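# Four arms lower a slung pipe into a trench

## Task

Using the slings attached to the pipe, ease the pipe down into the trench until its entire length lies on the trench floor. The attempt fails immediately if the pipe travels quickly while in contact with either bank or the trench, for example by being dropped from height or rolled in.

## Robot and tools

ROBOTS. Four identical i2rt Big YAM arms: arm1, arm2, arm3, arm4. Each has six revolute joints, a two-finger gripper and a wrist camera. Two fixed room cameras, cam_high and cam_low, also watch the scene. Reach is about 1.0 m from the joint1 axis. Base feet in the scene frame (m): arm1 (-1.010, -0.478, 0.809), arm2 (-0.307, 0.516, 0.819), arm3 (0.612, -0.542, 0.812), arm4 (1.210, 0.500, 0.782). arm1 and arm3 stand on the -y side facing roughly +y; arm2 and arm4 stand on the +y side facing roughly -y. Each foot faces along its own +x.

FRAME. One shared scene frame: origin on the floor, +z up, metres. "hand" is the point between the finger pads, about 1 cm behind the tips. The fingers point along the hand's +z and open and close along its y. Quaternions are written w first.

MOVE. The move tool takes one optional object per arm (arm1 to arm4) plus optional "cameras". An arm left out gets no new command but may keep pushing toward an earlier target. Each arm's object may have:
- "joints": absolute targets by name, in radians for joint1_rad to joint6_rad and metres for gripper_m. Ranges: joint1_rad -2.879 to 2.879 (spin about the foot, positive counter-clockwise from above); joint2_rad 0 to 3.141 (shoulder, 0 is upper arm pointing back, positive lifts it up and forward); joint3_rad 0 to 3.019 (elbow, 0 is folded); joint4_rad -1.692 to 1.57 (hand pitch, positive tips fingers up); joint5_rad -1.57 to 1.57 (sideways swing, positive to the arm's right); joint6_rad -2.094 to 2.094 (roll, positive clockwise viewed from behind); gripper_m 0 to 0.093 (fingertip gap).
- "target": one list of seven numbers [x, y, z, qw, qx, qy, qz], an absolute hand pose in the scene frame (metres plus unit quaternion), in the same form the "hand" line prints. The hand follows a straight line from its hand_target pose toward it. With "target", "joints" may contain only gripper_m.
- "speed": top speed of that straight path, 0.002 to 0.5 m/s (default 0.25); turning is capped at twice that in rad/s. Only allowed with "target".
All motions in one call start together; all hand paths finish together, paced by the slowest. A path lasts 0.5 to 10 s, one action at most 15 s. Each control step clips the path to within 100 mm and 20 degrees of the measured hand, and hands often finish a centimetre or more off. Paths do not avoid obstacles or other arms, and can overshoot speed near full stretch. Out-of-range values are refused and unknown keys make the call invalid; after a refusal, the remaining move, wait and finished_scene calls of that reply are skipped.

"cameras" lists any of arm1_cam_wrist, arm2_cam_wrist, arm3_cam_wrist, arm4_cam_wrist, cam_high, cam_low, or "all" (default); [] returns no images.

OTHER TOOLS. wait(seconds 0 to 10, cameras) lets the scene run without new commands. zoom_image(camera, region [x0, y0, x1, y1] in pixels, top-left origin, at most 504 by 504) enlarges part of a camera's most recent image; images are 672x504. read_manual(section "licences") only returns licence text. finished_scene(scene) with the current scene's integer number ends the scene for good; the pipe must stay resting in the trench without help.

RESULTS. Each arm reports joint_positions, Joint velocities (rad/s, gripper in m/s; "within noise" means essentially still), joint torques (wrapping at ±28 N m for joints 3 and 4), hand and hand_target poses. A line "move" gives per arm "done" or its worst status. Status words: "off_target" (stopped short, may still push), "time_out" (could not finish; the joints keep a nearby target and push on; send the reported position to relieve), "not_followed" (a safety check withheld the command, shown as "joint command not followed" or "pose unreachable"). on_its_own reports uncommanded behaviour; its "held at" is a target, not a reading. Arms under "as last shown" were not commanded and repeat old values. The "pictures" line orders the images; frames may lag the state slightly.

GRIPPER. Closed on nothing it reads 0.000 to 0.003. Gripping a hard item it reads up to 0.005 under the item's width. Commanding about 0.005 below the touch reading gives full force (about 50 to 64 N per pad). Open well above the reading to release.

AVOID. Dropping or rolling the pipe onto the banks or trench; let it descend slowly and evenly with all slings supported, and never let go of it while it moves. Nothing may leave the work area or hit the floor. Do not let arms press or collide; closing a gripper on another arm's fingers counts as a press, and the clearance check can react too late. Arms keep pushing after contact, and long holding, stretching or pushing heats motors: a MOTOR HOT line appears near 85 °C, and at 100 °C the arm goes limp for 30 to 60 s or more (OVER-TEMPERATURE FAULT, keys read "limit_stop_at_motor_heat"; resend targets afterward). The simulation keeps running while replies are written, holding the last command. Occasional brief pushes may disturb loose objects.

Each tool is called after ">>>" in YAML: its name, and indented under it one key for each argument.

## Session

>>> move:
  arm1: {"joints": {"joint1_rad": -1.386, "joint2_rad": 2.11, "joint3_rad": 0.748, "joint4_rad": -0.22, "joint5_rad": 0, "joint6_rad": -1.569}}
  arm2: {"joints": {"joint1_rad": -0.955, "joint2_rad": 2.23, "joint3_rad": 1.04, "joint4_rad": -0.38, "joint5_rad": 0, "joint6_rad": -1.015}}
  arm3: {"joints": {"joint1_rad": -1.551, "joint2_rad": 2.1, "joint3_rad": 0.546, "joint4_rad": -0.02, "joint5_rad": 0, "joint6_rad": -1.4}}
  arm4: {"joints": {"joint1_rad": -1.035, "joint2_rad": 2.08, "joint3_rad": 0.88, "joint4_rad": -0.37, "joint5_rad": 0, "joint6_rad": -0.98}}

Scene clock: 1.97 s.
Joint torques (N m): arm1=[0.38 -13.74 2.32 0.94 -0.07 -0.09] | arm2=[0.26 -18.61 4.31 0.08 -0.21 0.06] | arm3=[1.26 -13.92 0.42 0.4 -0.29 -0.07] | arm4=[0.5 -15.85 3.1 0.65 -0.05 -0.01]
Heat: arm1: hottest joint2_rad 30 °C; arm2: hottest gripper 29 °C; arm3: hottest joint2_rad 29 °C; arm4: hottest joint5_rad 29 °C.
move: arm1 done; arm2 done; arm3 done; arm4 done
Joint velocities: within noise
arm1.joint_positions: joint1_rad=-1.390 joint2_rad=+2.097 joint3_rad=+0.746 joint4_rad=-0.232 joint5_rad=+0.001 joint6_rad=-1.559 gripper_m=+0.09397
arm1.joint_status: all done
arm1.hand: x=-0.6564 y=-0.4795 z=+0.6190 quat_wxyz=(+0.003, +0.704, -0.710, +0.004) (m; scene frame)
arm1.hand_target: x=-0.6566 y=-0.4781 z=+0.6148 quat_wxyz=(+0.002, +0.709, -0.705, +0.004) (m; scene frame)
arm1.hand_status: not commanded
arm2.joint_positions: joint1_rad=-0.965 joint2_rad=+2.244 joint3_rad=+1.035 joint4_rad=-0.394 joint5_rad=+0.001 joint6_rad=-1.008 gripper_m=+0.09396
arm2.joint_status: all done
arm2.hand: x=-0.6829 y=+0.2859 z=+0.6055 quat_wxyz=(-0.009, -0.714, -0.700, -0.009) (m; scene frame)
arm2.hand_target: x=-0.6898 y=+0.2761 z=+0.6120 quat_wxyz=(-0.005, -0.708, -0.707, +0.007) (m; scene frame)
arm2.hand_status: not commanded
arm3.joint_positions: joint1_rad=-1.552 joint2_rad=+2.096 joint3_rad=+0.545 joint4_rad=-0.030 joint5_rad=+0.001 joint6_rad=-1.393 gripper_m=+0.09397
arm3.joint_status: all done
arm3.hand: x=+0.8836 y=-0.4908 z=+0.6096 quat_wxyz=(+0.000, +0.709, -0.705, -0.005) (m; scene frame)
arm3.hand_target: x=+0.8851 y=-0.4900 z=+0.6085 quat_wxyz=(-0.003, +0.712, -0.702, -0.003) (m; scene frame)
arm3.hand_status: not commanded
arm4.joint_positions: joint1_rad=-1.038 joint2_rad=+2.094 joint3_rad=+0.877 joint4_rad=-0.383 joint5_rad=+0.002 joint6_rad=-0.966 gripper_m=+0.09396
arm4.joint_status: all done
arm4.hand: x=+0.8835 y=+0.2773 z=+0.6016 quat_wxyz=(-0.004, -0.709, -0.705, -0.015) (m; scene frame)
arm4.hand_target: x=+0.8770 y=+0.2709 z=+0.6072 quat_wxyz=(-0.002, -0.703, -0.711, +0.000) (m; scene frame)
arm4.hand_status: not commanded
pictures: arm1_cam_wrist, arm2_cam_wrist, arm3_cam_wrist, arm4_cam_wrist, cam_high, cam_low

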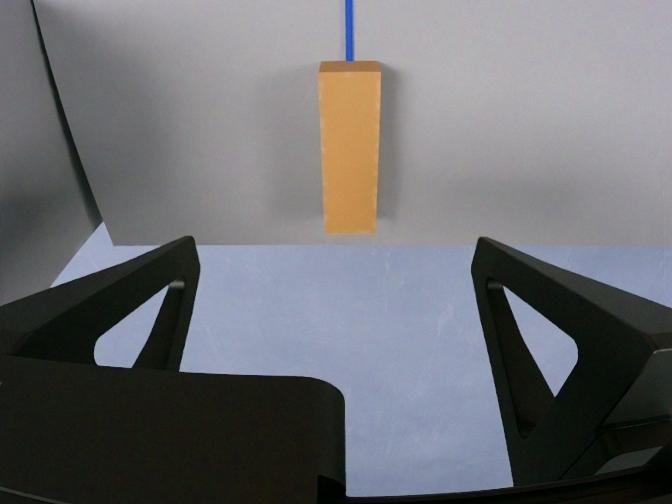

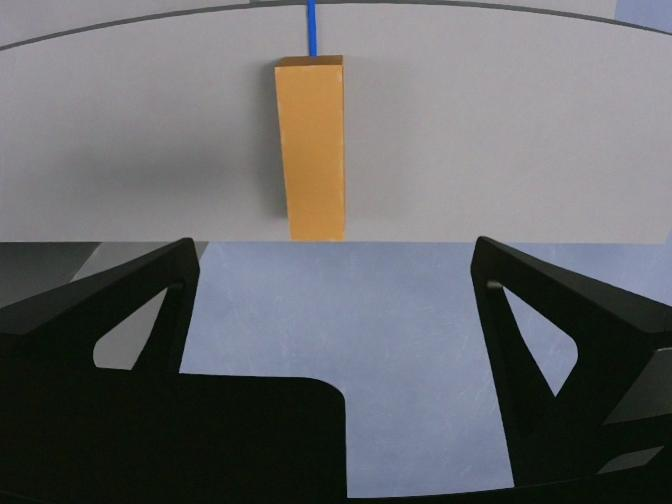

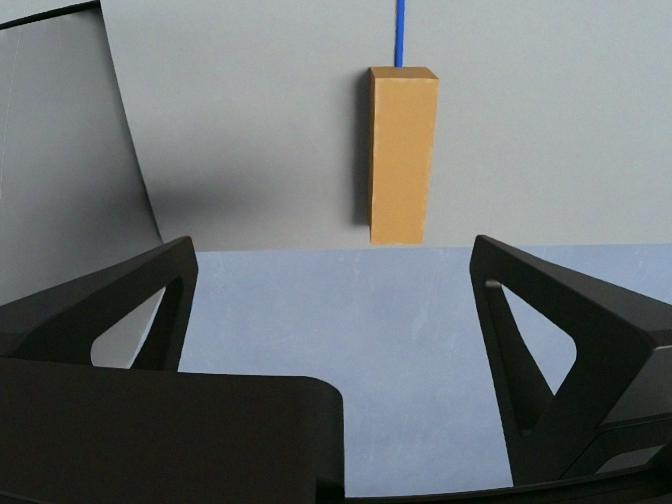

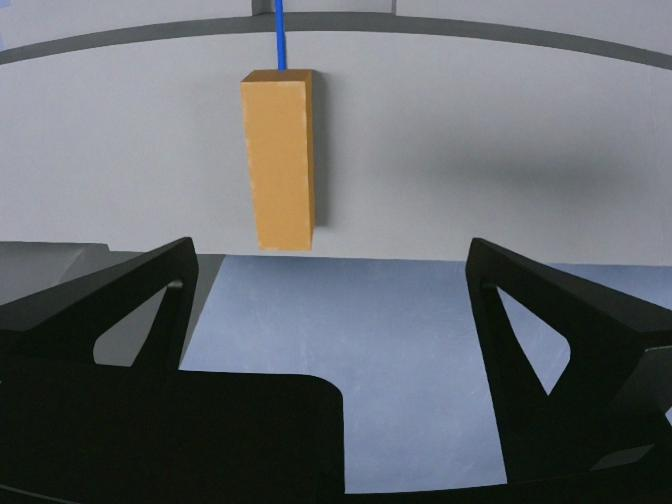

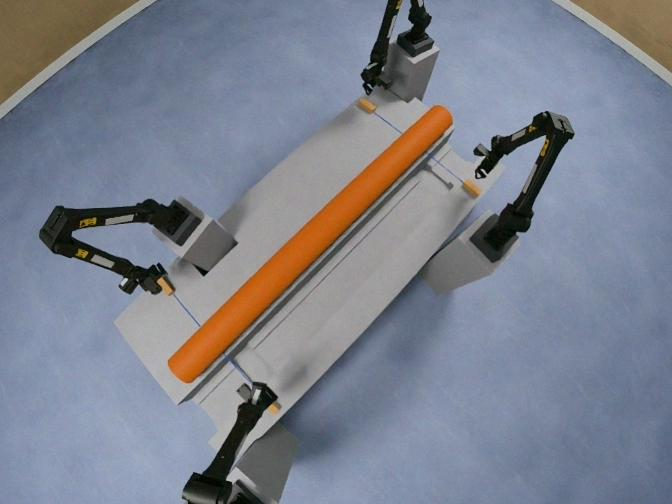

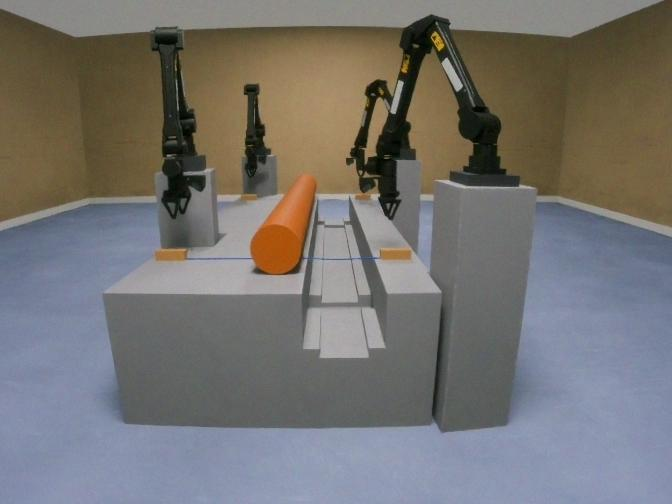

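>>> move:
  arm1: {"target": [-0.657, -0.462, 0.463, 0, 0.7071, -0.7071, 0], "speed": 0.15}
  arm2: {"target": [-0.674, 0.258, 0.467, 0, 0.7071, 0.7071, 0], "speed": 0.15}
  arm3: {"target": [0.915, -0.482, 0.467, 0, 0.7071, -0.7071, 0], "speed": 0.15}
  arm4: {"target": [0.904, 0.258, 0.468, 0, 0.7071, 0.7071, 0], "speed": 0.15}
  cameras: []

>>> move:
  arm1: {"joints": {"gripper_m": 0.015}}
  arm2: {"joints": {"gripper_m": 0.015}}
  arm3: {"joints": {"gripper_m": 0.015}}
  arm4: {"joints": {"gripper_m": 0.015}}

Scene clock: 10.47 s.
Joint torques (N m): arm1=[1.03 -14.15 0.28 0.99 -0.21 0.14] | arm2=[0.32 -18.96 3.21 0.05 -0.06 0.19] | arm3=[1.96 -16.73 -1.07 0.43 -0.09 0.11] | arm4=[1.03 -16.09 1.42 0.68 0.1 0.31]
Heat: arm1: hottest joint2_rad 30 °C; arm2: hottest joint2_rad 29 °C; arm3: hottest joint2_rad 29 °C; arm4: hottest joint5_rad 29 °C.
move: arm1 done; arm2 off_target; arm3 done; arm4 off_target
Joint velocities: within noise
arm1.joint_positions: joint1_rad=-1.349 joint2_rad=+2.553 joint3_rad=+0.931 joint4_rad=+0.041 joint5_rad=-0.008 joint6_rad=-1.529 gripper_m=+0.09397
arm1.joint_status: not commanded
arm1.hand: x=-0.6537 y=-0.4649 z=+0.4703 quat_wxyz=(+0.000, +0.708, -0.706, +0.002) (m; scene frame)
arm1.hand_target: x=-0.6572 y=-0.4620 z=+0.4632 quat_wxyz=(+0.000, +0.707, -0.707, +0.000) (m; scene frame)
arm1.hand_status: done (0.009 m and 0.2 deg from the pose sent, 0.157 m and 0.8 deg at the start)
arm2.joint_positions: joint1_rad=-0.913 joint2_rad=+2.612 joint3_rad=+1.193 joint4_rad=-0.197 joint5_rad=+0.010 joint6_rad=-0.970 gripper_m=+0.09396
arm2.joint_status: not commanded
arm2.hand: x=-0.6642 y=+0.2704 z=+0.4643 quat_wxyz=(-0.004, -0.708, -0.706, -0.016) (m; scene frame)
arm2.hand_target: x=-0.6736 y=+0.2580 z=+0.4673 quat_wxyz=(+0.000, -0.707, -0.707, +0.000) (m; scene frame)
arm2.hand_status: off_target (0.016 m and 2.0 deg from the pose sent, 0.141 m and 1.8 deg at the start)
arm3.joint_positions: joint1_rad=-1.552 joint2_rad=+2.568 joint3_rad=+0.823 joint4_rad=+0.170 joint5_rad=+0.006 joint6_rad=-1.385 gripper_m=+0.09397
arm3.joint_status: not commanded
arm3.hand: x=+0.9179 y=-0.4838 z=+0.4704 quat_wxyz=(-0.001, +0.707, -0.708, -0.001) (m; scene frame)
arm3.hand_target: x=+0.9151 y=-0.4820 z=+0.4671 quat_wxyz=(+0.000, +0.707, -0.707, +0.000) (m; scene frame)
arm3.hand_status: done (0.005 m and 0.2 deg from the pose sent, 0.146 m and 0.6 deg at the start)
arm4.joint_positions: joint1_rad=-0.978 joint2_rad=+2.473 joint3_rad=+0.965 joint4_rad=-0.090 joint5_rad=+0.002 joint6_rad=-0.917 gripper_m=+0.09396
arm4.joint_status: not commanded
arm4.hand: x=+0.9115 y=+0.2681 z=+0.4660 quat_wxyz=(-0.003, -0.705, -0.709, -0.014) (m; scene frame)
arm4.hand_target: x=+0.9041 y=+0.2581 z=+0.4682 quat_wxyz=(+0.000, -0.707, -0.707, +0.000) (m; scene frame)
arm4.hand_status: off_target (0.013 m and 1.7 deg from the pose sent, 0.137 m and 1.8 deg at the start)
pictures: none
No camera images: "cameras" was empty.

Scene clock: 11.13 s.
Joint torques (N m): arm1=[0.56 -14.62 0.25 0.92 -0.14 0.08] | arm2=[0.32 -18.9 3.04 0.02 -0.09 0.2] | arm3=[1.96 -16.73 -1.1 0.39 -0.11 0.08] | arm4=[0.97 -16.15 1.33 0.66 0.09 0.29]
Heat: arm1: hottest joint2_rad 30 °C; arm2: hottest joint2_rad 29 °C; arm3: hottest joint2_rad 29 °C; arm4: hottest joint5_rad 29 °C.
move: arm1 off_target; arm2 off_target; arm3 off_target; arm4 off_target
Joint velocities: within noise
arm1.joint_positions: joint1_rad=-1.349 joint2_rad=+2.553 joint3_rad=+0.931 joint4_rad=+0.041 joint5_rad=-0.009 joint6_rad=-1.528 gripper_m=+0.03408
arm1.joint_status: gripper_m off_target (ended at +0.03410, target +0.01500)
arm1.hand: x=-0.6537 y=-0.4647 z=+0.4703 quat_wxyz=(-0.001, +0.708, -0.707, +0.001) (m; scene frame)
arm1.hand_target: x=-0.6572 y=-0.4621 z=+0.4632 quat_wxyz=(+0.000, +0.707, -0.707, +0.000) (m; scene frame)
arm1.hand_status: not commanded
arm2.joint_positions: joint1_rad=-0.913 joint2_rad=+2.611 joint3_rad=+1.195 joint4_rad=-0.196 joint5_rad=+0.011 joint6_rad=-0.969 gripper_m=+0.03465
arm2.joint_status: gripper_m off_target (ended at +0.03467, target +0.01500)
arm2.hand: x=-0.6661 y=+0.2693 z=+0.4649 quat_wxyz=(-0.004, -0.709, -0.705, -0.014) (m; scene frame)
arm2.hand_target: x=-0.6738 y=+0.2581 z=+0.4673 quat_wxyz=(+0.000, -0.707, -0.707, +0.000) (m; scene frame)
arm2.hand_status: not commanded
arm3.joint_positions: joint1_rad=-1.552 joint2_rad=+2.568 joint3_rad=+0.823 joint4_rad=+0.170 joint5_rad=+0.006 joint6_rad=-1.384 gripper_m=+0.03501
arm3.joint_status: gripper_m off_target (ended at +0.03503, target +0.01500)
arm3.hand: x=+0.9181 y=-0.4838 z=+0.4704 quat_wxyz=(-0.001, +0.706, -0.708, -0.001) (m; scene frame)
arm3.hand_target: x=+0.9151 y=-0.4820 z=+0.4671 quat_wxyz=(+0.000, +0.707, -0.707, +0.000) (m; scene frame)
arm3.hand_status: not commanded
arm4.joint_positions: joint1_rad=-0.978 joint2_rad=+2.473 joint3_rad=+0.966 joint4_rad=-0.089 joint5_rad=+0.002 joint6_rad=-0.915 gripper_m=+0.03531
arm4.joint_status: gripper_m off_target (ended at +0.03533, target +0.01500)
arm4.hand: x=+0.9108 y=+0.2676 z=+0.4661 quat_wxyz=(-0.003, -0.706, -0.708, -0.014) (m; scene frame)
arm4.hand_target: x=+0.9040 y=+0.2580 z=+0.4682 quat_wxyz=(+0.000, -0.707, -0.707, +0.000) (m; scene frame)
arm4.hand_status: not commanded
pictures: arm1_cam_wrist, arm2_cam_wrist, arm3_cam_wrist, arm4_cam_wrist, cam_high, cam_low

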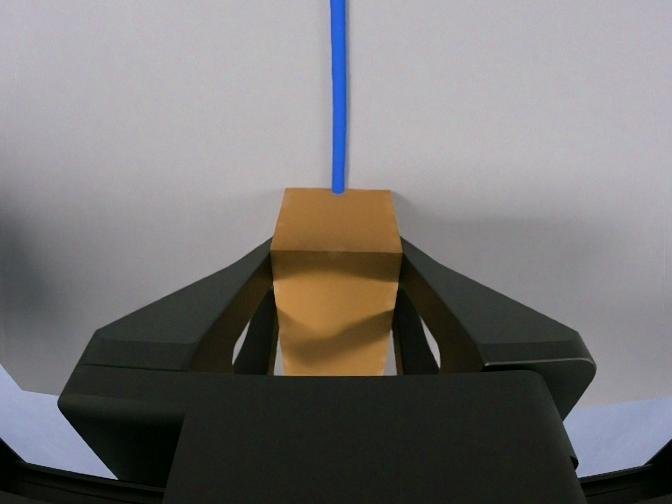

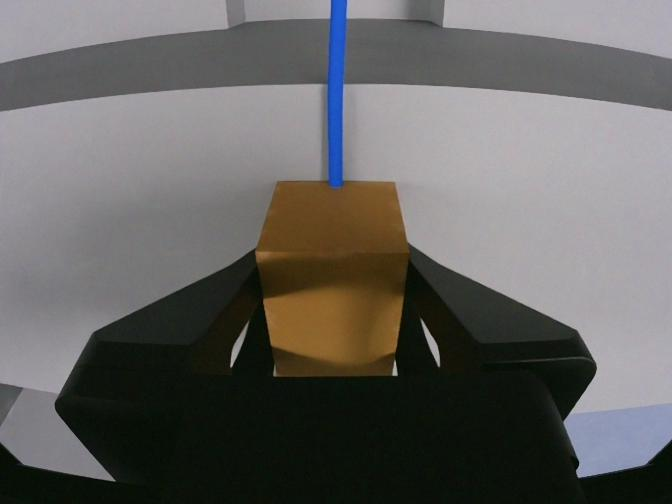

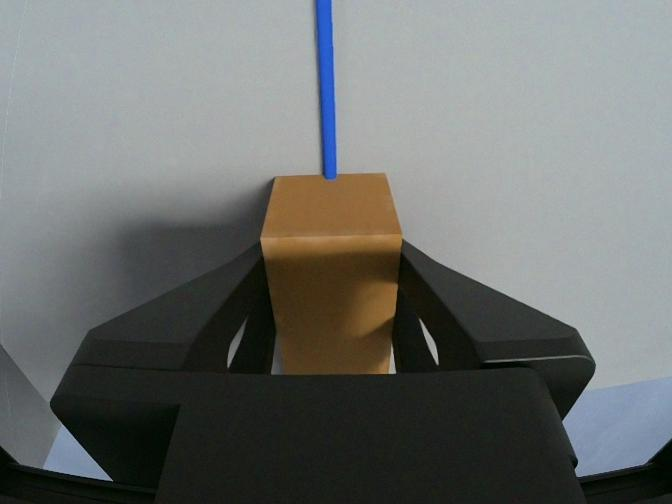

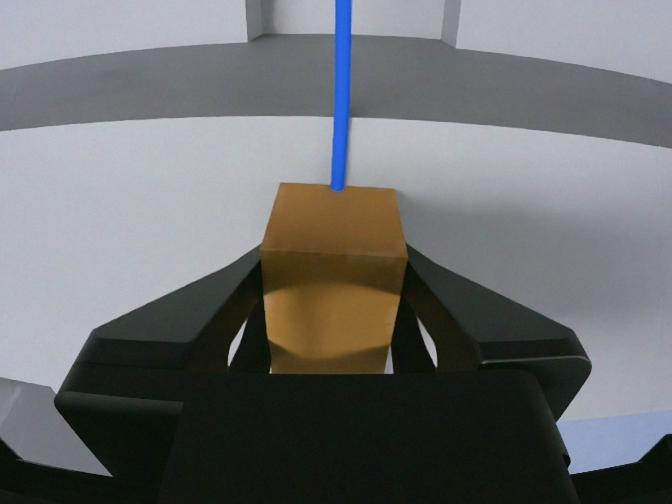

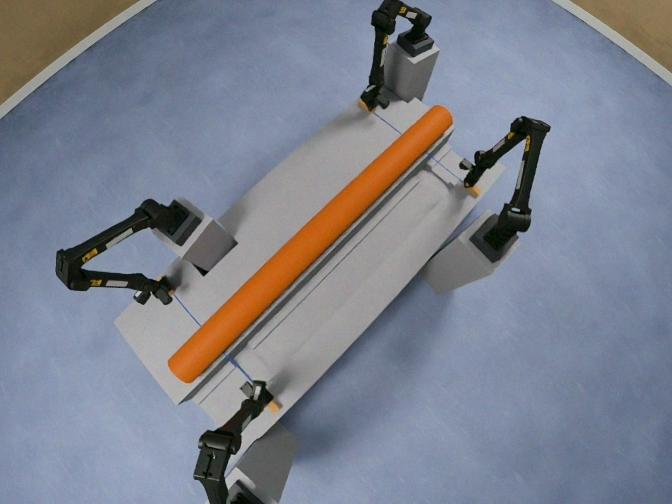

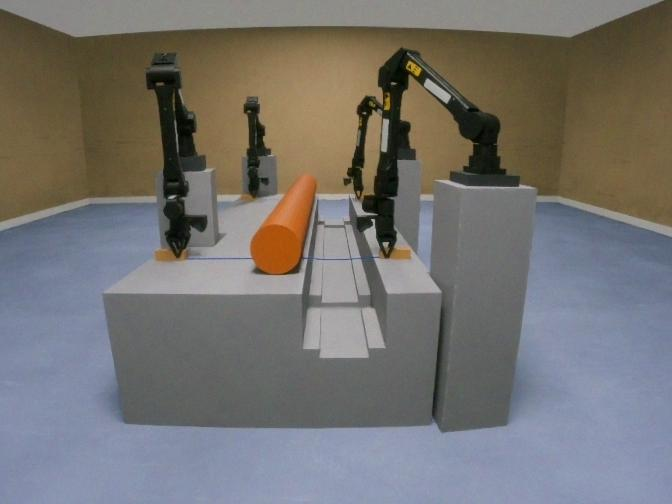

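>>> move:
  arm1: {"target": [-0.630, -0.302, 0.78, 0, 0.7071, -0.7071, 0], "speed": 0.25}
  arm2: {"target": [-0.690, 0.082, 0.78, 0, 0.7071, 0.7071, 0], "speed": 0.25}
  arm3: {"target": [0.938, -0.302, 0.78, 0, 0.7071, -0.7071, 0], "speed": 0.25}
  arm4: {"target": [0.888, 0.082, 0.78, 0, 0.7071, 0.7071, 0], "speed": 0.25}
  cameras: []

>>> move:
  arm1: {"target": [-0.626, -0.302, 0.875, 0, 0.7071, -0.7071, 0], "speed": 0.1}
  arm2: {"target": [-0.696, 0.082, 0.885, 0, 0.7071, 0.7071, 0], "speed": 0.1}
  arm3: {"target": [0.944, -0.302, 0.875, 0, 0.7071, -0.7071, 0], "speed": 0.1}
  arm4: {"target": [0.883, 0.082, 0.885, 0, 0.7071, 0.7071, 0], "speed": 0.1}
  cameras: ["cam_low", "cam_high"]

Scene clock: 17.63 s.
Joint torques (N m): arm1=[-2.55 -20.01 8.84 -1.11 0.51 0] | arm2=[-1.9 -25.05 13.07 -1.87 0.03 0.08] | arm3=[-0.5 -22.24 7.95 -1.42 0.15 0.02] | arm4=[-0.91 -21.71 10.69 -1.21 0.22 0.28]
Heat: arm1: hottest joint2_rad 30 °C; arm2: hottest joint2_rad 30 °C; arm3: hottest joint2_rad 29 °C; arm4: hottest joint3_rad 29 °C.
move: arm1 off_target; arm2 off_target; arm3 off_target; arm4 off_target
Joint velocities: within noise
arm1.joint_positions: joint1_rad=-0.934 joint2_rad=+1.825 joint3_rad=+0.888 joint4_rad=-0.722 joint5_rad=-0.027 joint6_rad=-1.143 gripper_m=+0.03408
arm1.joint_status: not commanded
arm1.hand: x=-0.6639 y=-0.3034 z=+0.7394 quat_wxyz=(+0.035, +0.717, -0.696, -0.019) (m; scene frame)
arm1.hand_target: x=-0.6317 y=-0.3026 z=+0.7787 quat_wxyz=(+0.000, +0.707, -0.707, +0.000) (m; scene frame)
arm1.hand_status: off_target (0.053 m and 4.9 deg from the pose sent, 0.351 m and 0.2 deg at the start)
arm2.joint_positions: joint1_rad=-0.641 joint2_rad=+2.146 joint3_rad=+1.403 joint4_rad=-0.919 joint5_rad=+0.007 joint6_rad=-0.722 gripper_m=+0.03465
arm2.joint_status: not commanded
arm2.hand: x=-0.6599 y=+0.1007 z=+0.7353 quat_wxyz=(+0.001, -0.699, -0.714, -0.038) (m; scene frame)
arm2.hand_target: x=-0.6884 y=+0.0840 z=+0.7802 quat_wxyz=(+0.000, -0.707, -0.707, +0.001) (m; scene frame)
arm2.hand_status: off_target (0.057 m and 4.5 deg from the pose sent, 0.367 m and 1.7 deg at the start)
arm3.joint_positions: joint1_rad=-1.076 joint2_rad=+1.795 joint3_rad=+0.855 joint4_rad=-0.712 joint5_rad=-0.002 joint6_rad=-0.932 gripper_m=+0.03500
arm3.joint_status: not commanded
arm3.hand: x=+0.9105 y=-0.3105 z=+0.7462 quat_wxyz=(+0.036, +0.714, -0.699, -0.009) (m; scene frame)
arm3.hand_target: x=+0.9370 y=-0.3027 z=+0.7791 quat_wxyz=(+0.000, +0.707, -0.707, +0.000) (m; scene frame)
arm3.hand_status: off_target (0.044 m and 4.4 deg from the pose sent, 0.360 m and 0.2 deg at the start)
arm4.joint_positions: joint1_rad=-0.703 joint2_rad=+1.962 joint3_rad=+1.234 joint4_rad=-0.918 joint5_rad=+0.000 joint6_rad=-0.664 gripper_m=+0.03505
arm4.joint_status: not commanded
arm4.hand: x=+0.9149 y=+0.1016 z=+0.7371 quat_wxyz=(+0.003, -0.697, -0.716, -0.038) (m; scene frame)
arm4.hand_target: x=+0.8894 y=+0.0839 z=+0.7800 quat_wxyz=(+0.000, -0.707, -0.707, +0.001) (m; scene frame)
arm4.hand_status: off_target (0.054 m and 4.7 deg from the pose sent, 0.365 m and 1.6 deg at the start)
pictures: none
No camera images: "cameras" was empty.

Scene clock: 19.47 s.
Joint torques (N m): arm1=[-3.6 -20.6 12.19 -1.5 0.54 -0.08] | arm2=[-2.02 -31.56 13.68 -3.36 0.17 0.08] | arm3=[-0.97 -23.65 10.8 -2.03 0.26 -0.08] | arm4=[-0.85 -28.57 12.12 -2.67 0.25 0.18]
Heat: arm1: hottest joint2_rad 31 °C; arm2: hottest joint2_rad 30 °C; arm3: hottest joint2_rad 30 °C; arm4: hottest joint3_rad 29 °C.
move: arm1 off_target; arm2 off_target; arm3 off_target; arm4 off_target
Joint velocities: within noise
arm1.joint_positions: joint1_rad=-0.934 joint2_rad=+1.676 joint3_rad=+0.957 joint4_rad=-0.969 joint5_rad=-0.026 joint6_rad=-1.139 gripper_m=+0.03408
arm1.joint_status: not commanded
arm1.hand: x=-0.6644 y=-0.3026 z=+0.8163 quat_wxyz=(+0.049, +0.715, -0.697, -0.024) (m; scene frame)
arm1.hand_target: x=-0.6295 y=-0.3032 z=+0.8727 quat_wxyz=(+0.000, +0.707, -0.707, +0.001) (m; scene frame)
arm1.hand_status: off_target (0.070 m and 6.4 deg from the pose sent, 0.141 m and 4.9 deg at the start)
arm2.joint_positions: joint1_rad=-0.641 joint2_rad=+2.101 joint3_rad=+1.419 joint4_rad=-1.023 joint5_rad=+0.004 joint6_rad=-0.715 gripper_m=+0.03459
arm2.joint_status: not commanded
arm2.hand: x=-0.6541 y=+0.1073 z=+0.7653 quat_wxyz=(+0.002, -0.701, -0.710, -0.060) (m; scene frame)
arm2.hand_target: x=-0.6828 y=+0.0915 z=+0.8532 quat_wxyz=(+0.001, -0.707, -0.707, +0.001) (m; scene frame)
arm2.hand_status: off_target (0.129 m and 6.9 deg from the pose sent, 0.155 m and 4.5 deg at the start; pose on its path clipped on 40 of 55 steps)
arm3.joint_positions: joint1_rad=-1.076 joint2_rad=+1.651 joint3_rad=+0.935 joint4_rad=-0.965 joint5_rad=-0.003 joint6_rad=-0.930 gripper_m=+0.03500
arm3.joint_status: not commanded
arm3.hand: x=+0.9131 y=-0.3088 z=+0.8227 quat_wxyz=(+0.050, +0.713, -0.699, -0.011) (m; scene frame)
arm3.hand_target: x=+0.9417 y=-0.3033 z=+0.8727 quat_wxyz=(+0.000, +0.707, -0.707, +0.001) (m; scene frame)
arm3.hand_status: off_target (0.061 m and 5.9 deg from the pose sent, 0.133 m and 4.4 deg at the start)
arm4.joint_positions: joint1_rad=-0.703 joint2_rad=+1.919 joint3_rad=+1.258 joint4_rad=-1.045 joint5_rad=+0.000 joint6_rad=-0.657 gripper_m=+0.03501
arm4.joint_status: not commanded
arm4.hand: x=+0.9219 y=+0.1112 z=+0.7672 quat_wxyz=(+0.007, -0.698, -0.713, -0.067) (m; scene frame)
arm4.hand_target: x=+0.8953 y=+0.0929 z=+0.8544 quat_wxyz=(+0.000, -0.707, -0.707, +0.001) (m; scene frame)
arm4.hand_status: off_target (0.127 m and 7.8 deg from the pose sent, 0.153 m and 4.7 deg at the start; pose on its path clipped on 39 of 55 steps)
pictures: cam_high, cam_low

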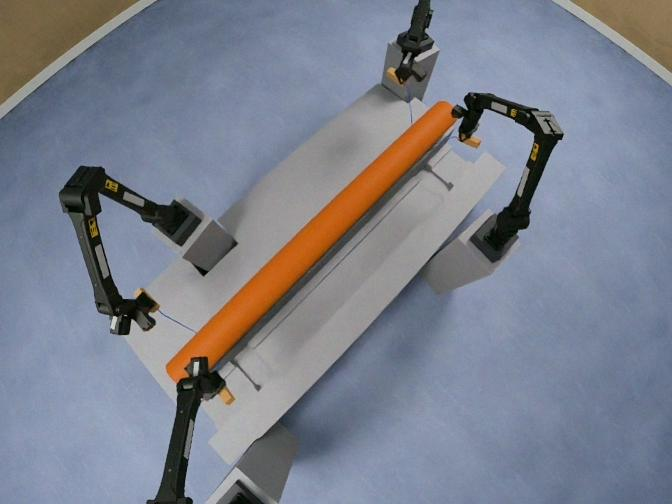

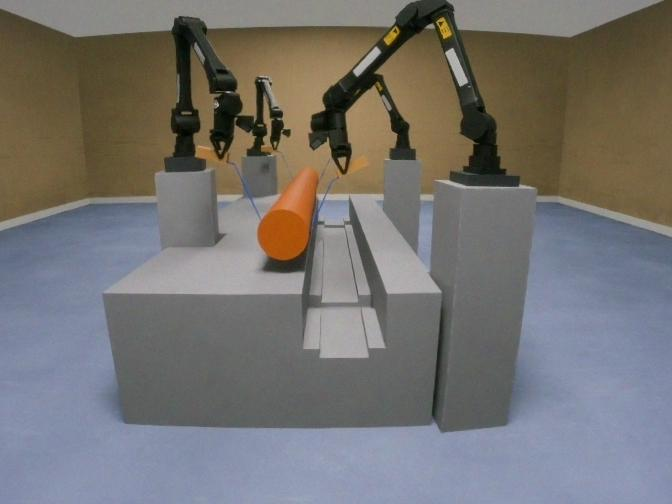

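>>> move:
  arm1: {"target": [-0.628, -0.08, 0.875, 0, 0.7071, -0.7071, 0], "speed": 0.13}
  arm2: {"target": [-0.694, 0.277, 0.845, 0, 0.7071, 0.7071, 0], "speed": 0.13}
  arm3: {"target": [0.939, -0.08, 0.88, 0, 0.7071, -0.7071, 0], "speed": 0.13}
  arm4: {"target": [0.888, 0.277, 0.845, 0, 0.7071, 0.7071, 0], "speed": 0.13}
  cameras: []

>>> move:
  arm1: {"target": [-0.629, -0.076, 0.69, 0, 0.7071, -0.7071, 0], "speed": 0.1}
  arm2: {"target": [-0.694, 0.272, 0.652, 0, 0.7071, 0.7071, 0], "speed": 0.1}
  arm3: {"target": [0.938, -0.073, 0.69, 0, 0.7071, -0.7071, 0], "speed": 0.1}
  arm4: {"target": [0.888, 0.272, 0.652, 0, 0.7071, 0.7071, 0], "speed": 0.1}
  cameras: ["cam_low", "cam_high"]

>>> zoom_image:
  camera: "cam_low"
  region: [240, 130, 440, 380]

Scene clock: 27.30 s.
Joint torques (N m): arm1=[-1.96 -24.29 13.82 -1.36 0.24 0.02] | arm2=[-3.02 -24.41 9.21 -1.28 0.26 -0.04] | arm3=[-0.15 -31.15 12.37 -1.88 0.08 0.01] | arm4=[-1.26 -20.72 8.05 -0.65 0.43 -0.1]
Heat: arm1: hottest joint2_rad 31 °C; arm2: hottest joint2_rad 32 °C; arm3: hottest joint2_rad 30 °C; arm4: hottest joint3_rad 31 °C.
move: arm1 off_target; arm2 off_target; arm3 off_target; arm4 off_target
Joint velocities: within noise
arm1.joint_positions: joint1_rad=-0.567 joint2_rad=+1.942 joint3_rad=+1.355 joint4_rad=-1.089 joint5_rad=-0.023 joint6_rad=-0.773 gripper_m=+0.03408
arm1.joint_status: not commanded
arm1.hand: x=-0.6637 y=-0.0976 z=+0.8129 quat_wxyz=(+0.051, +0.715, -0.697, -0.002) (m; scene frame)
arm1.hand_target: x=-0.6314 y=-0.0833 z=+0.8745 quat_wxyz=(-0.001, +0.707, -0.707, +0.000) (m; scene frame)
arm1.hand_status: off_target (0.074 m and 6.0 deg from the pose sent, 0.233 m and 6.5 deg at the start)
arm2.joint_positions: joint1_rad=-0.916 joint2_rad=+1.833 joint3_rad=+1.068 joint4_rad=-0.922 joint5_rad=+0.007 joint6_rad=-0.993 gripper_m=+0.03459
arm2.joint_status: not commanded
arm2.hand: x=-0.6662 y=+0.2752 z=+0.7941 quat_wxyz=(-0.013, -0.700, -0.712, -0.051) (m; scene frame)
arm2.hand_target: x=-0.6921 y=+0.2776 z=+0.8425 quat_wxyz=(+0.001, -0.707, -0.707, +0.000) (m; scene frame)
arm2.hand_status: off_target (0.058 m and 6.1 deg from the pose sent, 0.192 m and 6.9 deg at the start)
arm3.joint_positions: joint1_rad=-0.762 joint2_rad=+2.001 joint3_rad=+1.429 joint4_rad=-1.121 joint5_rad=-0.002 joint6_rad=-0.613 gripper_m=+0.03500
arm3.joint_status: not commanded
arm3.hand: x=+0.9113 y=-0.1019 z=+0.8128 quat_wxyz=(+0.056, +0.712, -0.700, +0.008) (m; scene frame)
arm3.hand_target: x=+0.9363 y=-0.0836 z=+0.8791 quat_wxyz=(-0.001, +0.707, -0.707, +0.000) (m; scene frame)
arm3.hand_status: off_target (0.076 m and 6.5 deg from the pose sent, 0.237 m and 5.9 deg at the start)
arm4.joint_positions: joint1_rad=-0.999 joint2_rad=+1.613 joint3_rad=+0.916 joint4_rad=-0.982 joint5_rad=-0.004 joint6_rad=-0.938 gripper_m=+0.03501
arm4.joint_status: not commanded
arm4.hand: x=+0.9109 y=+0.2783 z=+0.7977 quat_wxyz=(-0.012, -0.705, -0.707, -0.054) (m; scene frame)
arm4.hand_target: x=+0.8897 y=+0.2775 z=+0.8422 quat_wxyz=(+0.001, -0.707, -0.707, -0.001) (m; scene frame)
arm4.hand_status: off_target (0.053 m and 6.3 deg from the pose sent, 0.186 m and 7.8 deg at the start)
pictures: none
No camera images: "cameras" was empty.

Scene clock: 29.77 s.
Joint torques (N m): arm1=[-1.61 -25.99 6.84 -0.06 0.24 0.02] | arm2=[-2.96 -23.47 5.81 -1.02 0.11 0] | arm3=[0.38 -32.5 6.61 -0.7 0.06 0.05] | arm4=[-0.97 -20.19 3.7 -0.36 0.27 -0.02]
Heat: arm1: hottest joint2_rad 32 °C; arm2: hottest joint2_rad 32 °C; arm3: hottest joint2_rad 31 °C; arm4: hottest joint3_rad 31 °C.
move: arm1 off_target; arm2 off_target; arm3 off_target; arm4 off_target
Joint velocities: within noise
arm1.joint_positions: joint1_rad=-0.562 joint2_rad=+2.244 joint3_rad=+1.335 joint4_rad=-0.740 joint5_rad=-0.023 joint6_rad=-0.765 gripper_m=+0.03408
arm1.joint_status: not commanded
arm1.hand: x=-0.6552 y=-0.0884 z=+0.6482 quat_wxyz=(+0.037, +0.715, -0.698, -0.002) (m; scene frame)
arm1.hand_target: x=-0.6299 y=-0.0769 z=+0.6892 quat_wxyz=(+0.000, +0.707, -0.707, +0.000) (m; scene frame)
arm1.hand_status: off_target (0.051 m and 4.5 deg from the pose sent, 0.130 m and 6.0 deg at the start)
arm2.joint_positions: joint1_rad=-0.916 joint2_rad=+2.208 joint3_rad=+1.021 joint4_rad=-0.473 joint5_rad=+0.009 joint6_rad=-0.995 gripper_m=+0.03459
arm2.joint_status: not commanded
arm2.hand: x=-0.6588 y=+0.2778 z=+0.6195 quat_wxyz=(-0.010, -0.700, -0.713, -0.038) (m; scene frame)
arm2.hand_target: x=-0.6929 y=+0.2728 z=+0.6512 quat_wxyz=(+0.001, -0.707, -0.707, +0.000) (m; scene frame)
arm2.hand_status: off_target (0.048 m and 4.6 deg from the pose sent, 0.145 m and 6.1 deg at the start)
arm3.joint_positions: joint1_rad=-0.762 joint2_rad=+2.297 joint3_rad=+1.400 joint4_rad=-0.767 joint5_rad=-0.002 joint6_rad=-0.609 gripper_m=+0.03500
arm3.joint_status: not commanded
arm3.hand: x=+0.9157 y=-0.0946 z=+0.6425 quat_wxyz=(+0.042, +0.711, -0.702, +0.005) (m; scene frame)
arm3.hand_target: x=+0.9371 y=-0.0744 z=+0.6889 quat_wxyz=(+0.000, +0.707, -0.707, +0.000) (m; scene frame)
arm3.hand_status: off_target (0.057 m and 4.9 deg from the pose sent, 0.129 m and 6.5 deg at the start)
arm4.joint_positions: joint1_rad=-0.999 joint2_rad=+2.020 joint3_rad=+0.824 joint4_rad=-0.446 joint5_rad=+0.000 joint6_rad=-0.938 gripper_m=+0.03500
arm4.joint_status: not commanded
arm4.hand: x=+0.9129 y=+0.2795 z=+0.6227 quat_wxyz=(-0.008, -0.705, -0.708, -0.036) (m; scene frame)
arm4.hand_target: x=+0.8888 y=+0.2725 z=+0.6505 quat_wxyz=(+0.001, -0.707, -0.707, +0.000) (m; scene frame)
arm4.hand_status: off_target (0.039 m and 4.2 deg from the pose sent, 0.148 m and 6.3 deg at the start)
pictures: cam_high, cam_low

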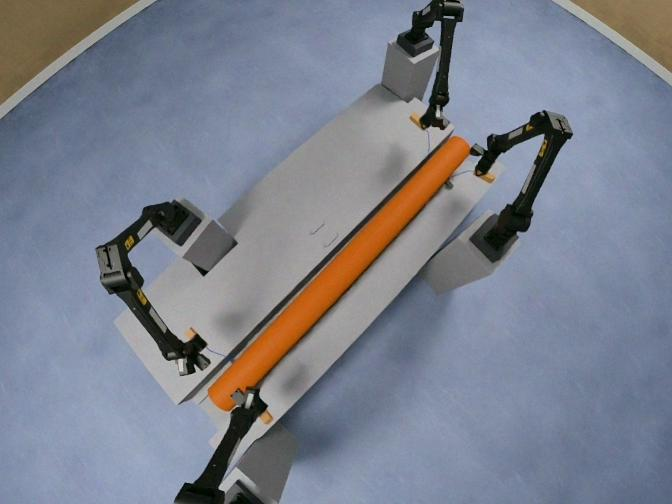

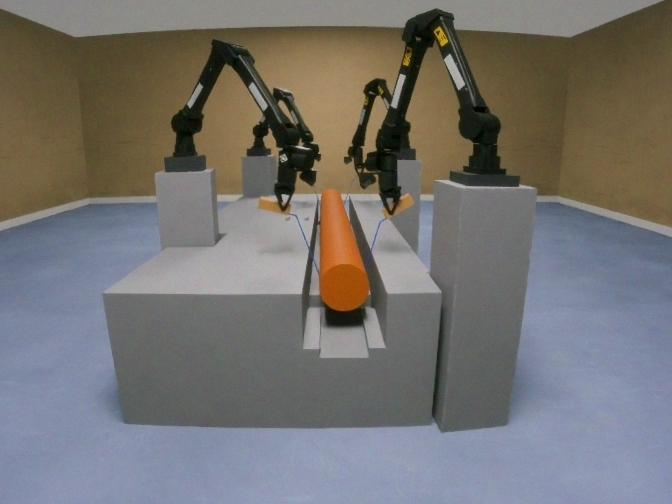

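Scaled by 2.016.

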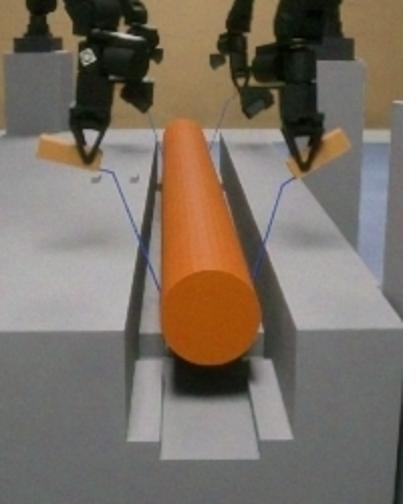

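>>> move:
  arm1: {"target": [-0.629, -0.080, 0.615, 0, 0.7071, -0.7071, 0], "speed": 0.08}
  arm2: {"target": [-0.693, 0.268, 0.58, 0, 0.7071, 0.7071, 0], "speed": 0.08}
  arm3: {"target": [0.938, -0.078, 0.615, 0, 0.7071, -0.7071, 0], "speed": 0.08}
  arm4: {"target": [0.888, 0.267, 0.58, 0, 0.7071, 0.7071, 0], "speed": 0.08}
  cameras: []

>>> move:
  arm1: {"target": [-0.632, -0.080, 0.53, 0, 0.7071, -0.7071, 0], "speed": 0.05}
  arm2: {"target": [-0.690, 0.265, 0.51, 0, 0.7071, 0.7071, 0], "speed": 0.05}
  arm3: {"target": [0.936, -0.078, 0.53, 0, 0.7071, -0.7071, 0], "speed": 0.05}
  arm4: {"target": [0.890, 0.262, 0.51, 0, 0.7071, 0.7071, 0], "speed": 0.05}

>>> zoom_image:
  camera: "cam_low"
  region: [240, 130, 440, 380]

Scene clock: 35.83 s.
Joint torques (N m): arm1=[-3.08 -24.12 6.69 -0.36 0.44 -0.03] | arm2=[-2.43 -23.12 4.19 -0.79 0.08 0.06] | arm3=[-0.03 -30.04 6.6 -0.66 0.07 -0.02] | arm4=[-0.32 -20.78 2.3 -0.32 0.25 0.09]
Heat: arm1: hottest joint2_rad 33 °C; arm2: hottest joint2_rad 34 °C; arm3: hottest joint2_rad 32 °C; arm4: hottest joint3_rad 31 °C.
move: arm1 off_target; arm2 off_target; arm3 off_target; arm4 off_target
Joint velocities: within noise
arm1.joint_positions: joint1_rad=-0.559 joint2_rad=+2.360 joint3_rad=+1.338 joint4_rad=-0.599 joint5_rad=-0.028 joint6_rad=-0.763 gripper_m=+0.03408
arm1.joint_status: not commanded
arm1.hand: x=-0.6575 y=-0.0881 z=+0.5878 quat_wxyz=(+0.024, +0.716, -0.698, -0.005) (m; scene frame)
arm1.hand_target: x=-0.6296 y=-0.0808 z=+0.6148 quat_wxyz=(+0.000, +0.707, -0.707, +0.000) (m; scene frame)
arm1.hand_status: off_target (0.040 m and 3.2 deg from the pose sent, 0.043 m and 4.5 deg at the start)
arm2.joint_positions: joint1_rad=-0.916 joint2_rad=+2.381 joint3_rad=+1.078 joint4_rad=-0.347 joint5_rad=+0.009 joint6_rad=-0.995 gripper_m=+0.03459
arm2.joint_status: not commanded
arm2.hand: x=-0.6603 y=+0.2758 z=+0.5529 quat_wxyz=(-0.009, -0.700, -0.713, -0.033) (m; scene frame)
arm2.hand_target: x=-0.6922 y=+0.2687 z=+0.5795 quat_wxyz=(+0.001, -0.707, -0.707, +0.000) (m; scene frame)
arm2.hand_status: off_target (0.043 m and 4.1 deg from the pose sent, 0.053 m and 4.6 deg at the start)
arm3.joint_positions: joint1_rad=-0.762 joint2_rad=+2.408 joint3_rad=+1.401 joint4_rad=-0.637 joint5_rad=-0.002 joint6_rad=-0.608 gripper_m=+0.03500
arm3.joint_status: not commanded
arm3.hand: x=+0.9131 y=-0.0980 z=+0.5827 quat_wxyz=(+0.032, +0.711, -0.703, +0.003) (m; scene frame)
arm3.hand_target: x=+0.9375 y=-0.0790 z=+0.6150 quat_wxyz=(+0.000, +0.707, -0.707, +0.000) (m; scene frame)
arm3.hand_status: off_target (0.045 m and 3.7 deg from the pose sent, 0.039 m and 4.8 deg at the start)
arm4.joint_positions: joint1_rad=-0.999 joint2_rad=+2.221 joint3_rad=+0.865 joint4_rad=-0.278 joint5_rad=-0.002 joint6_rad=-0.938 gripper_m=+0.03500
arm4.joint_status: not commanded
arm4.hand: x=+0.9124 y=+0.2785 z=+0.5534 quat_wxyz=(-0.008, -0.705, -0.708, -0.032) (m; scene frame)
arm4.hand_target: x=+0.8887 y=+0.2674 z=+0.5789 quat_wxyz=(+0.000, -0.707, -0.707, +0.000) (m; scene frame)
arm4.hand_status: off_target (0.038 m and 3.8 deg from the pose sent, 0.051 m and 4.2 deg at the start)
pictures: none
No camera images: "cameras" was empty.

Scene clock: 38.17 s.
Joint torques (N m): arm1=[-0.67 -18.96 6.49 1.06 0.04 0.08] | arm2=[-1.55 -18.55 4.42 0.06 -0.06 0.13] | arm3=[0.44 -24.82 6.27 0.4 -0.03 0.01] | arm4=[0.44 -15.27 2.59 0.66 0.11 0.22]
Heat: arm1: hottest joint2_rad 33 °C; arm2: hottest joint2_rad 34 °C; arm3: hottest joint2_rad 32 °C; arm4: hottest joint3_rad 31 °C.
move: arm1 off_target; arm2 off_target; arm3 off_target; arm4 off_target
Joint velocities: within noise
arm1.joint_positions: joint1_rad=-0.573 joint2_rad=+2.473 joint3_rad=+1.400 joint4_rad=-0.511 joint5_rad=-0.019 joint6_rad=-0.763 gripper_m=+0.03408
arm1.joint_status: not commanded
arm1.hand: x=-0.6401 y=-0.0844 z=+0.5406 quat_wxyz=(+0.006, +0.711, -0.703, -0.001) (m; scene frame)
arm1.hand_target: x=-0.6323 y=-0.0803 z=+0.5304 quat_wxyz=(+0.000, +0.707, -0.707, +0.000) (m; scene frame)
arm1.hand_status: off_target (0.014 m and 1.0 deg from the pose sent, 0.064 m and 3.2 deg at the start)
arm2.joint_positions: joint1_rad=-0.920 joint2_rad=+2.501 joint3_rad=+1.150 joint4_rad=-0.267 joint5_rad=+0.011 joint6_rad=-0.995 gripper_m=+0.03459
arm2.joint_status: not commanded
arm2.hand: x=-0.6727 y=+0.2695 z=+0.5082 quat_wxyz=(-0.005, -0.702, -0.712, -0.017) (m; scene frame)
arm2.hand_target: x=-0.6898 y=+0.2652 z=+0.5104 quat_wxyz=(+0.000, -0.707, -0.707, +0.000) (m; scene frame)
arm2.hand_status: off_target (0.018 m and 2.2 deg from the pose sent, 0.053 m and 4.1 deg at the start)
arm3.joint_positions: joint1_rad=-0.765 joint2_rad=+2.524 joint3_rad=+1.473 joint4_rad=-0.549 joint5_rad=+0.000 joint6_rad=-0.608 gripper_m=+0.03500
arm3.joint_status: not commanded
arm3.hand: x=+0.9250 y=-0.0842 z=+0.5344 quat_wxyz=(+0.010, +0.710, -0.704, +0.000) (m; scene frame)
arm3.hand_target: x=+0.9359 y=-0.0782 z=+0.5304 quat_wxyz=(+0.000, +0.707, -0.707, +0.000) (m; scene frame)
arm3.hand_status: off_target (0.013 m and 1.2 deg from the pose sent, 0.061 m and 3.7 deg at the start)
arm4.joint_positions: joint1_rad=-0.998 joint2_rad=+2.349 joint3_rad=+0.926 joint4_rad=-0.174 joint5_rad=+0.002 joint6_rad=-0.938 gripper_m=+0.03500
arm4.joint_status: not commanded
arm4.hand: x=+0.9007 y=+0.2699 z=+0.5100 quat_wxyz=(-0.003, -0.705, -0.709, -0.014) (m; scene frame)
arm4.hand_target: x=+0.8901 y=+0.2621 z=+0.5103 quat_wxyz=(+0.000, -0.707, -0.707, +0.000) (m; scene frame)
arm4.hand_status: off_target (0.013 m and 1.7 deg from the pose sent, 0.051 m and 3.7 deg at the start)
pictures: arm1_cam_wrist, arm2_cam_wrist, arm3_cam_wrist, arm4_cam_wrist, cam_high, cam_low

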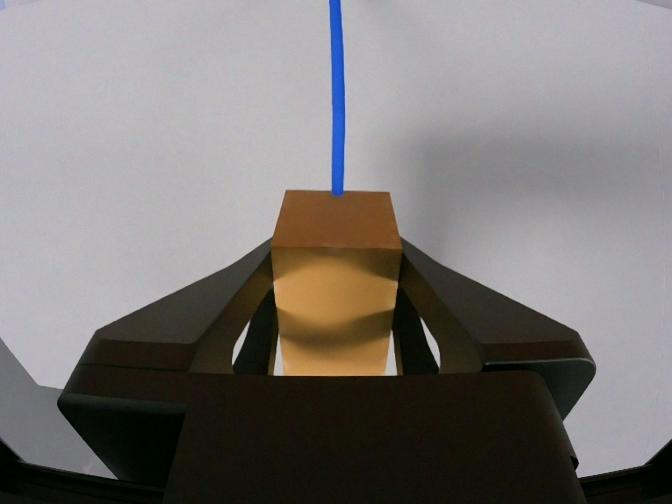

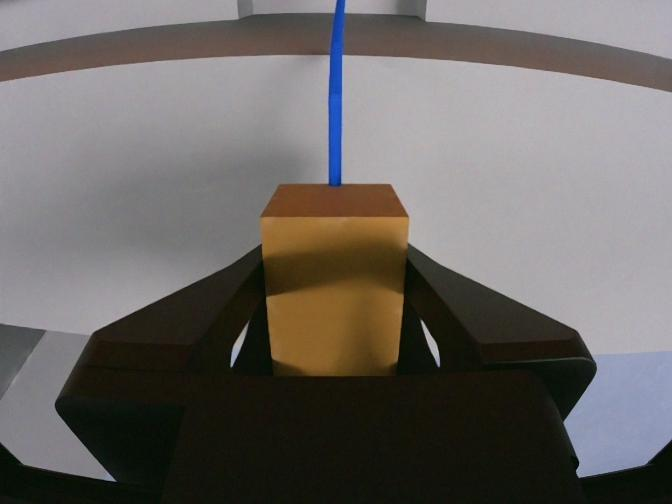

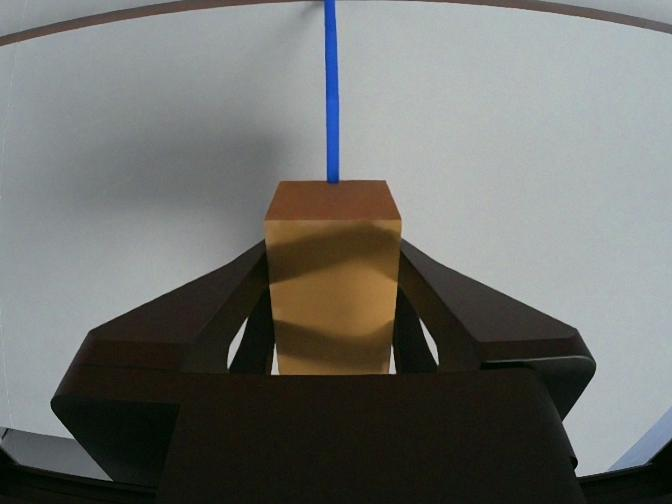

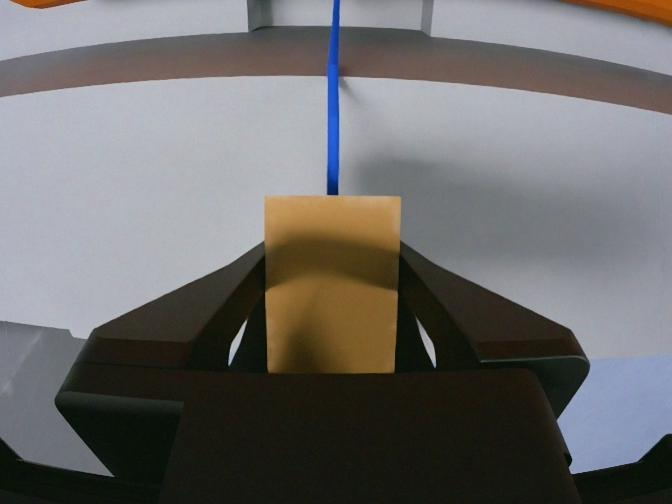

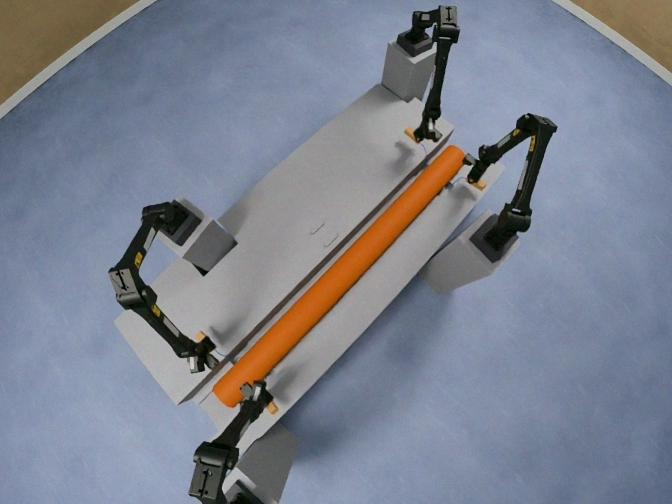

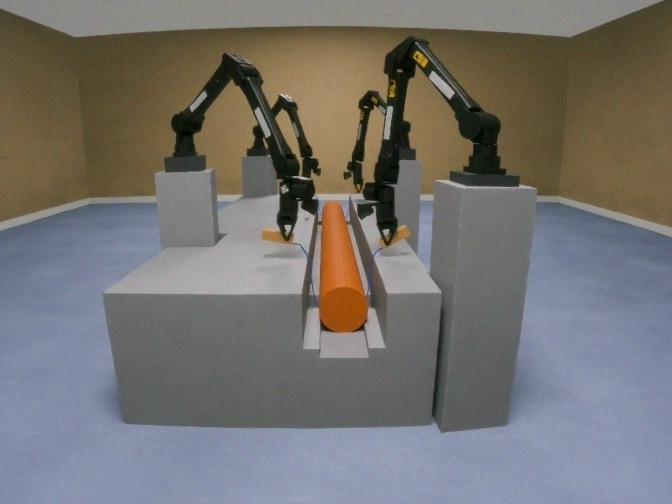

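Scaled by 2.016.

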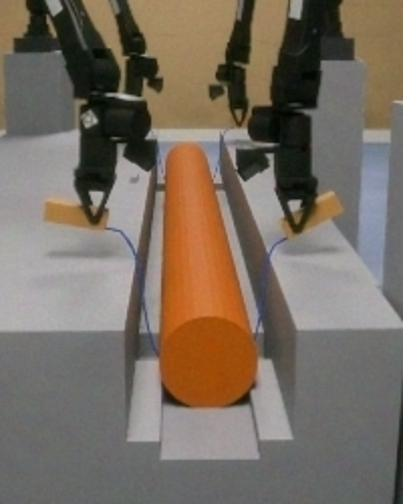

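>>> zoom_image:
  camera: "cam_low"
  region: [290, 270, 400, 370]

Scaled by 4.582.

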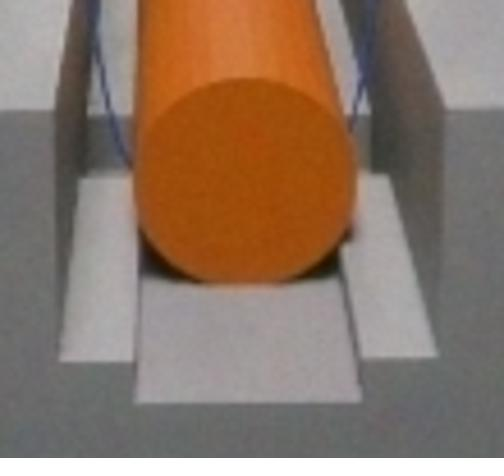

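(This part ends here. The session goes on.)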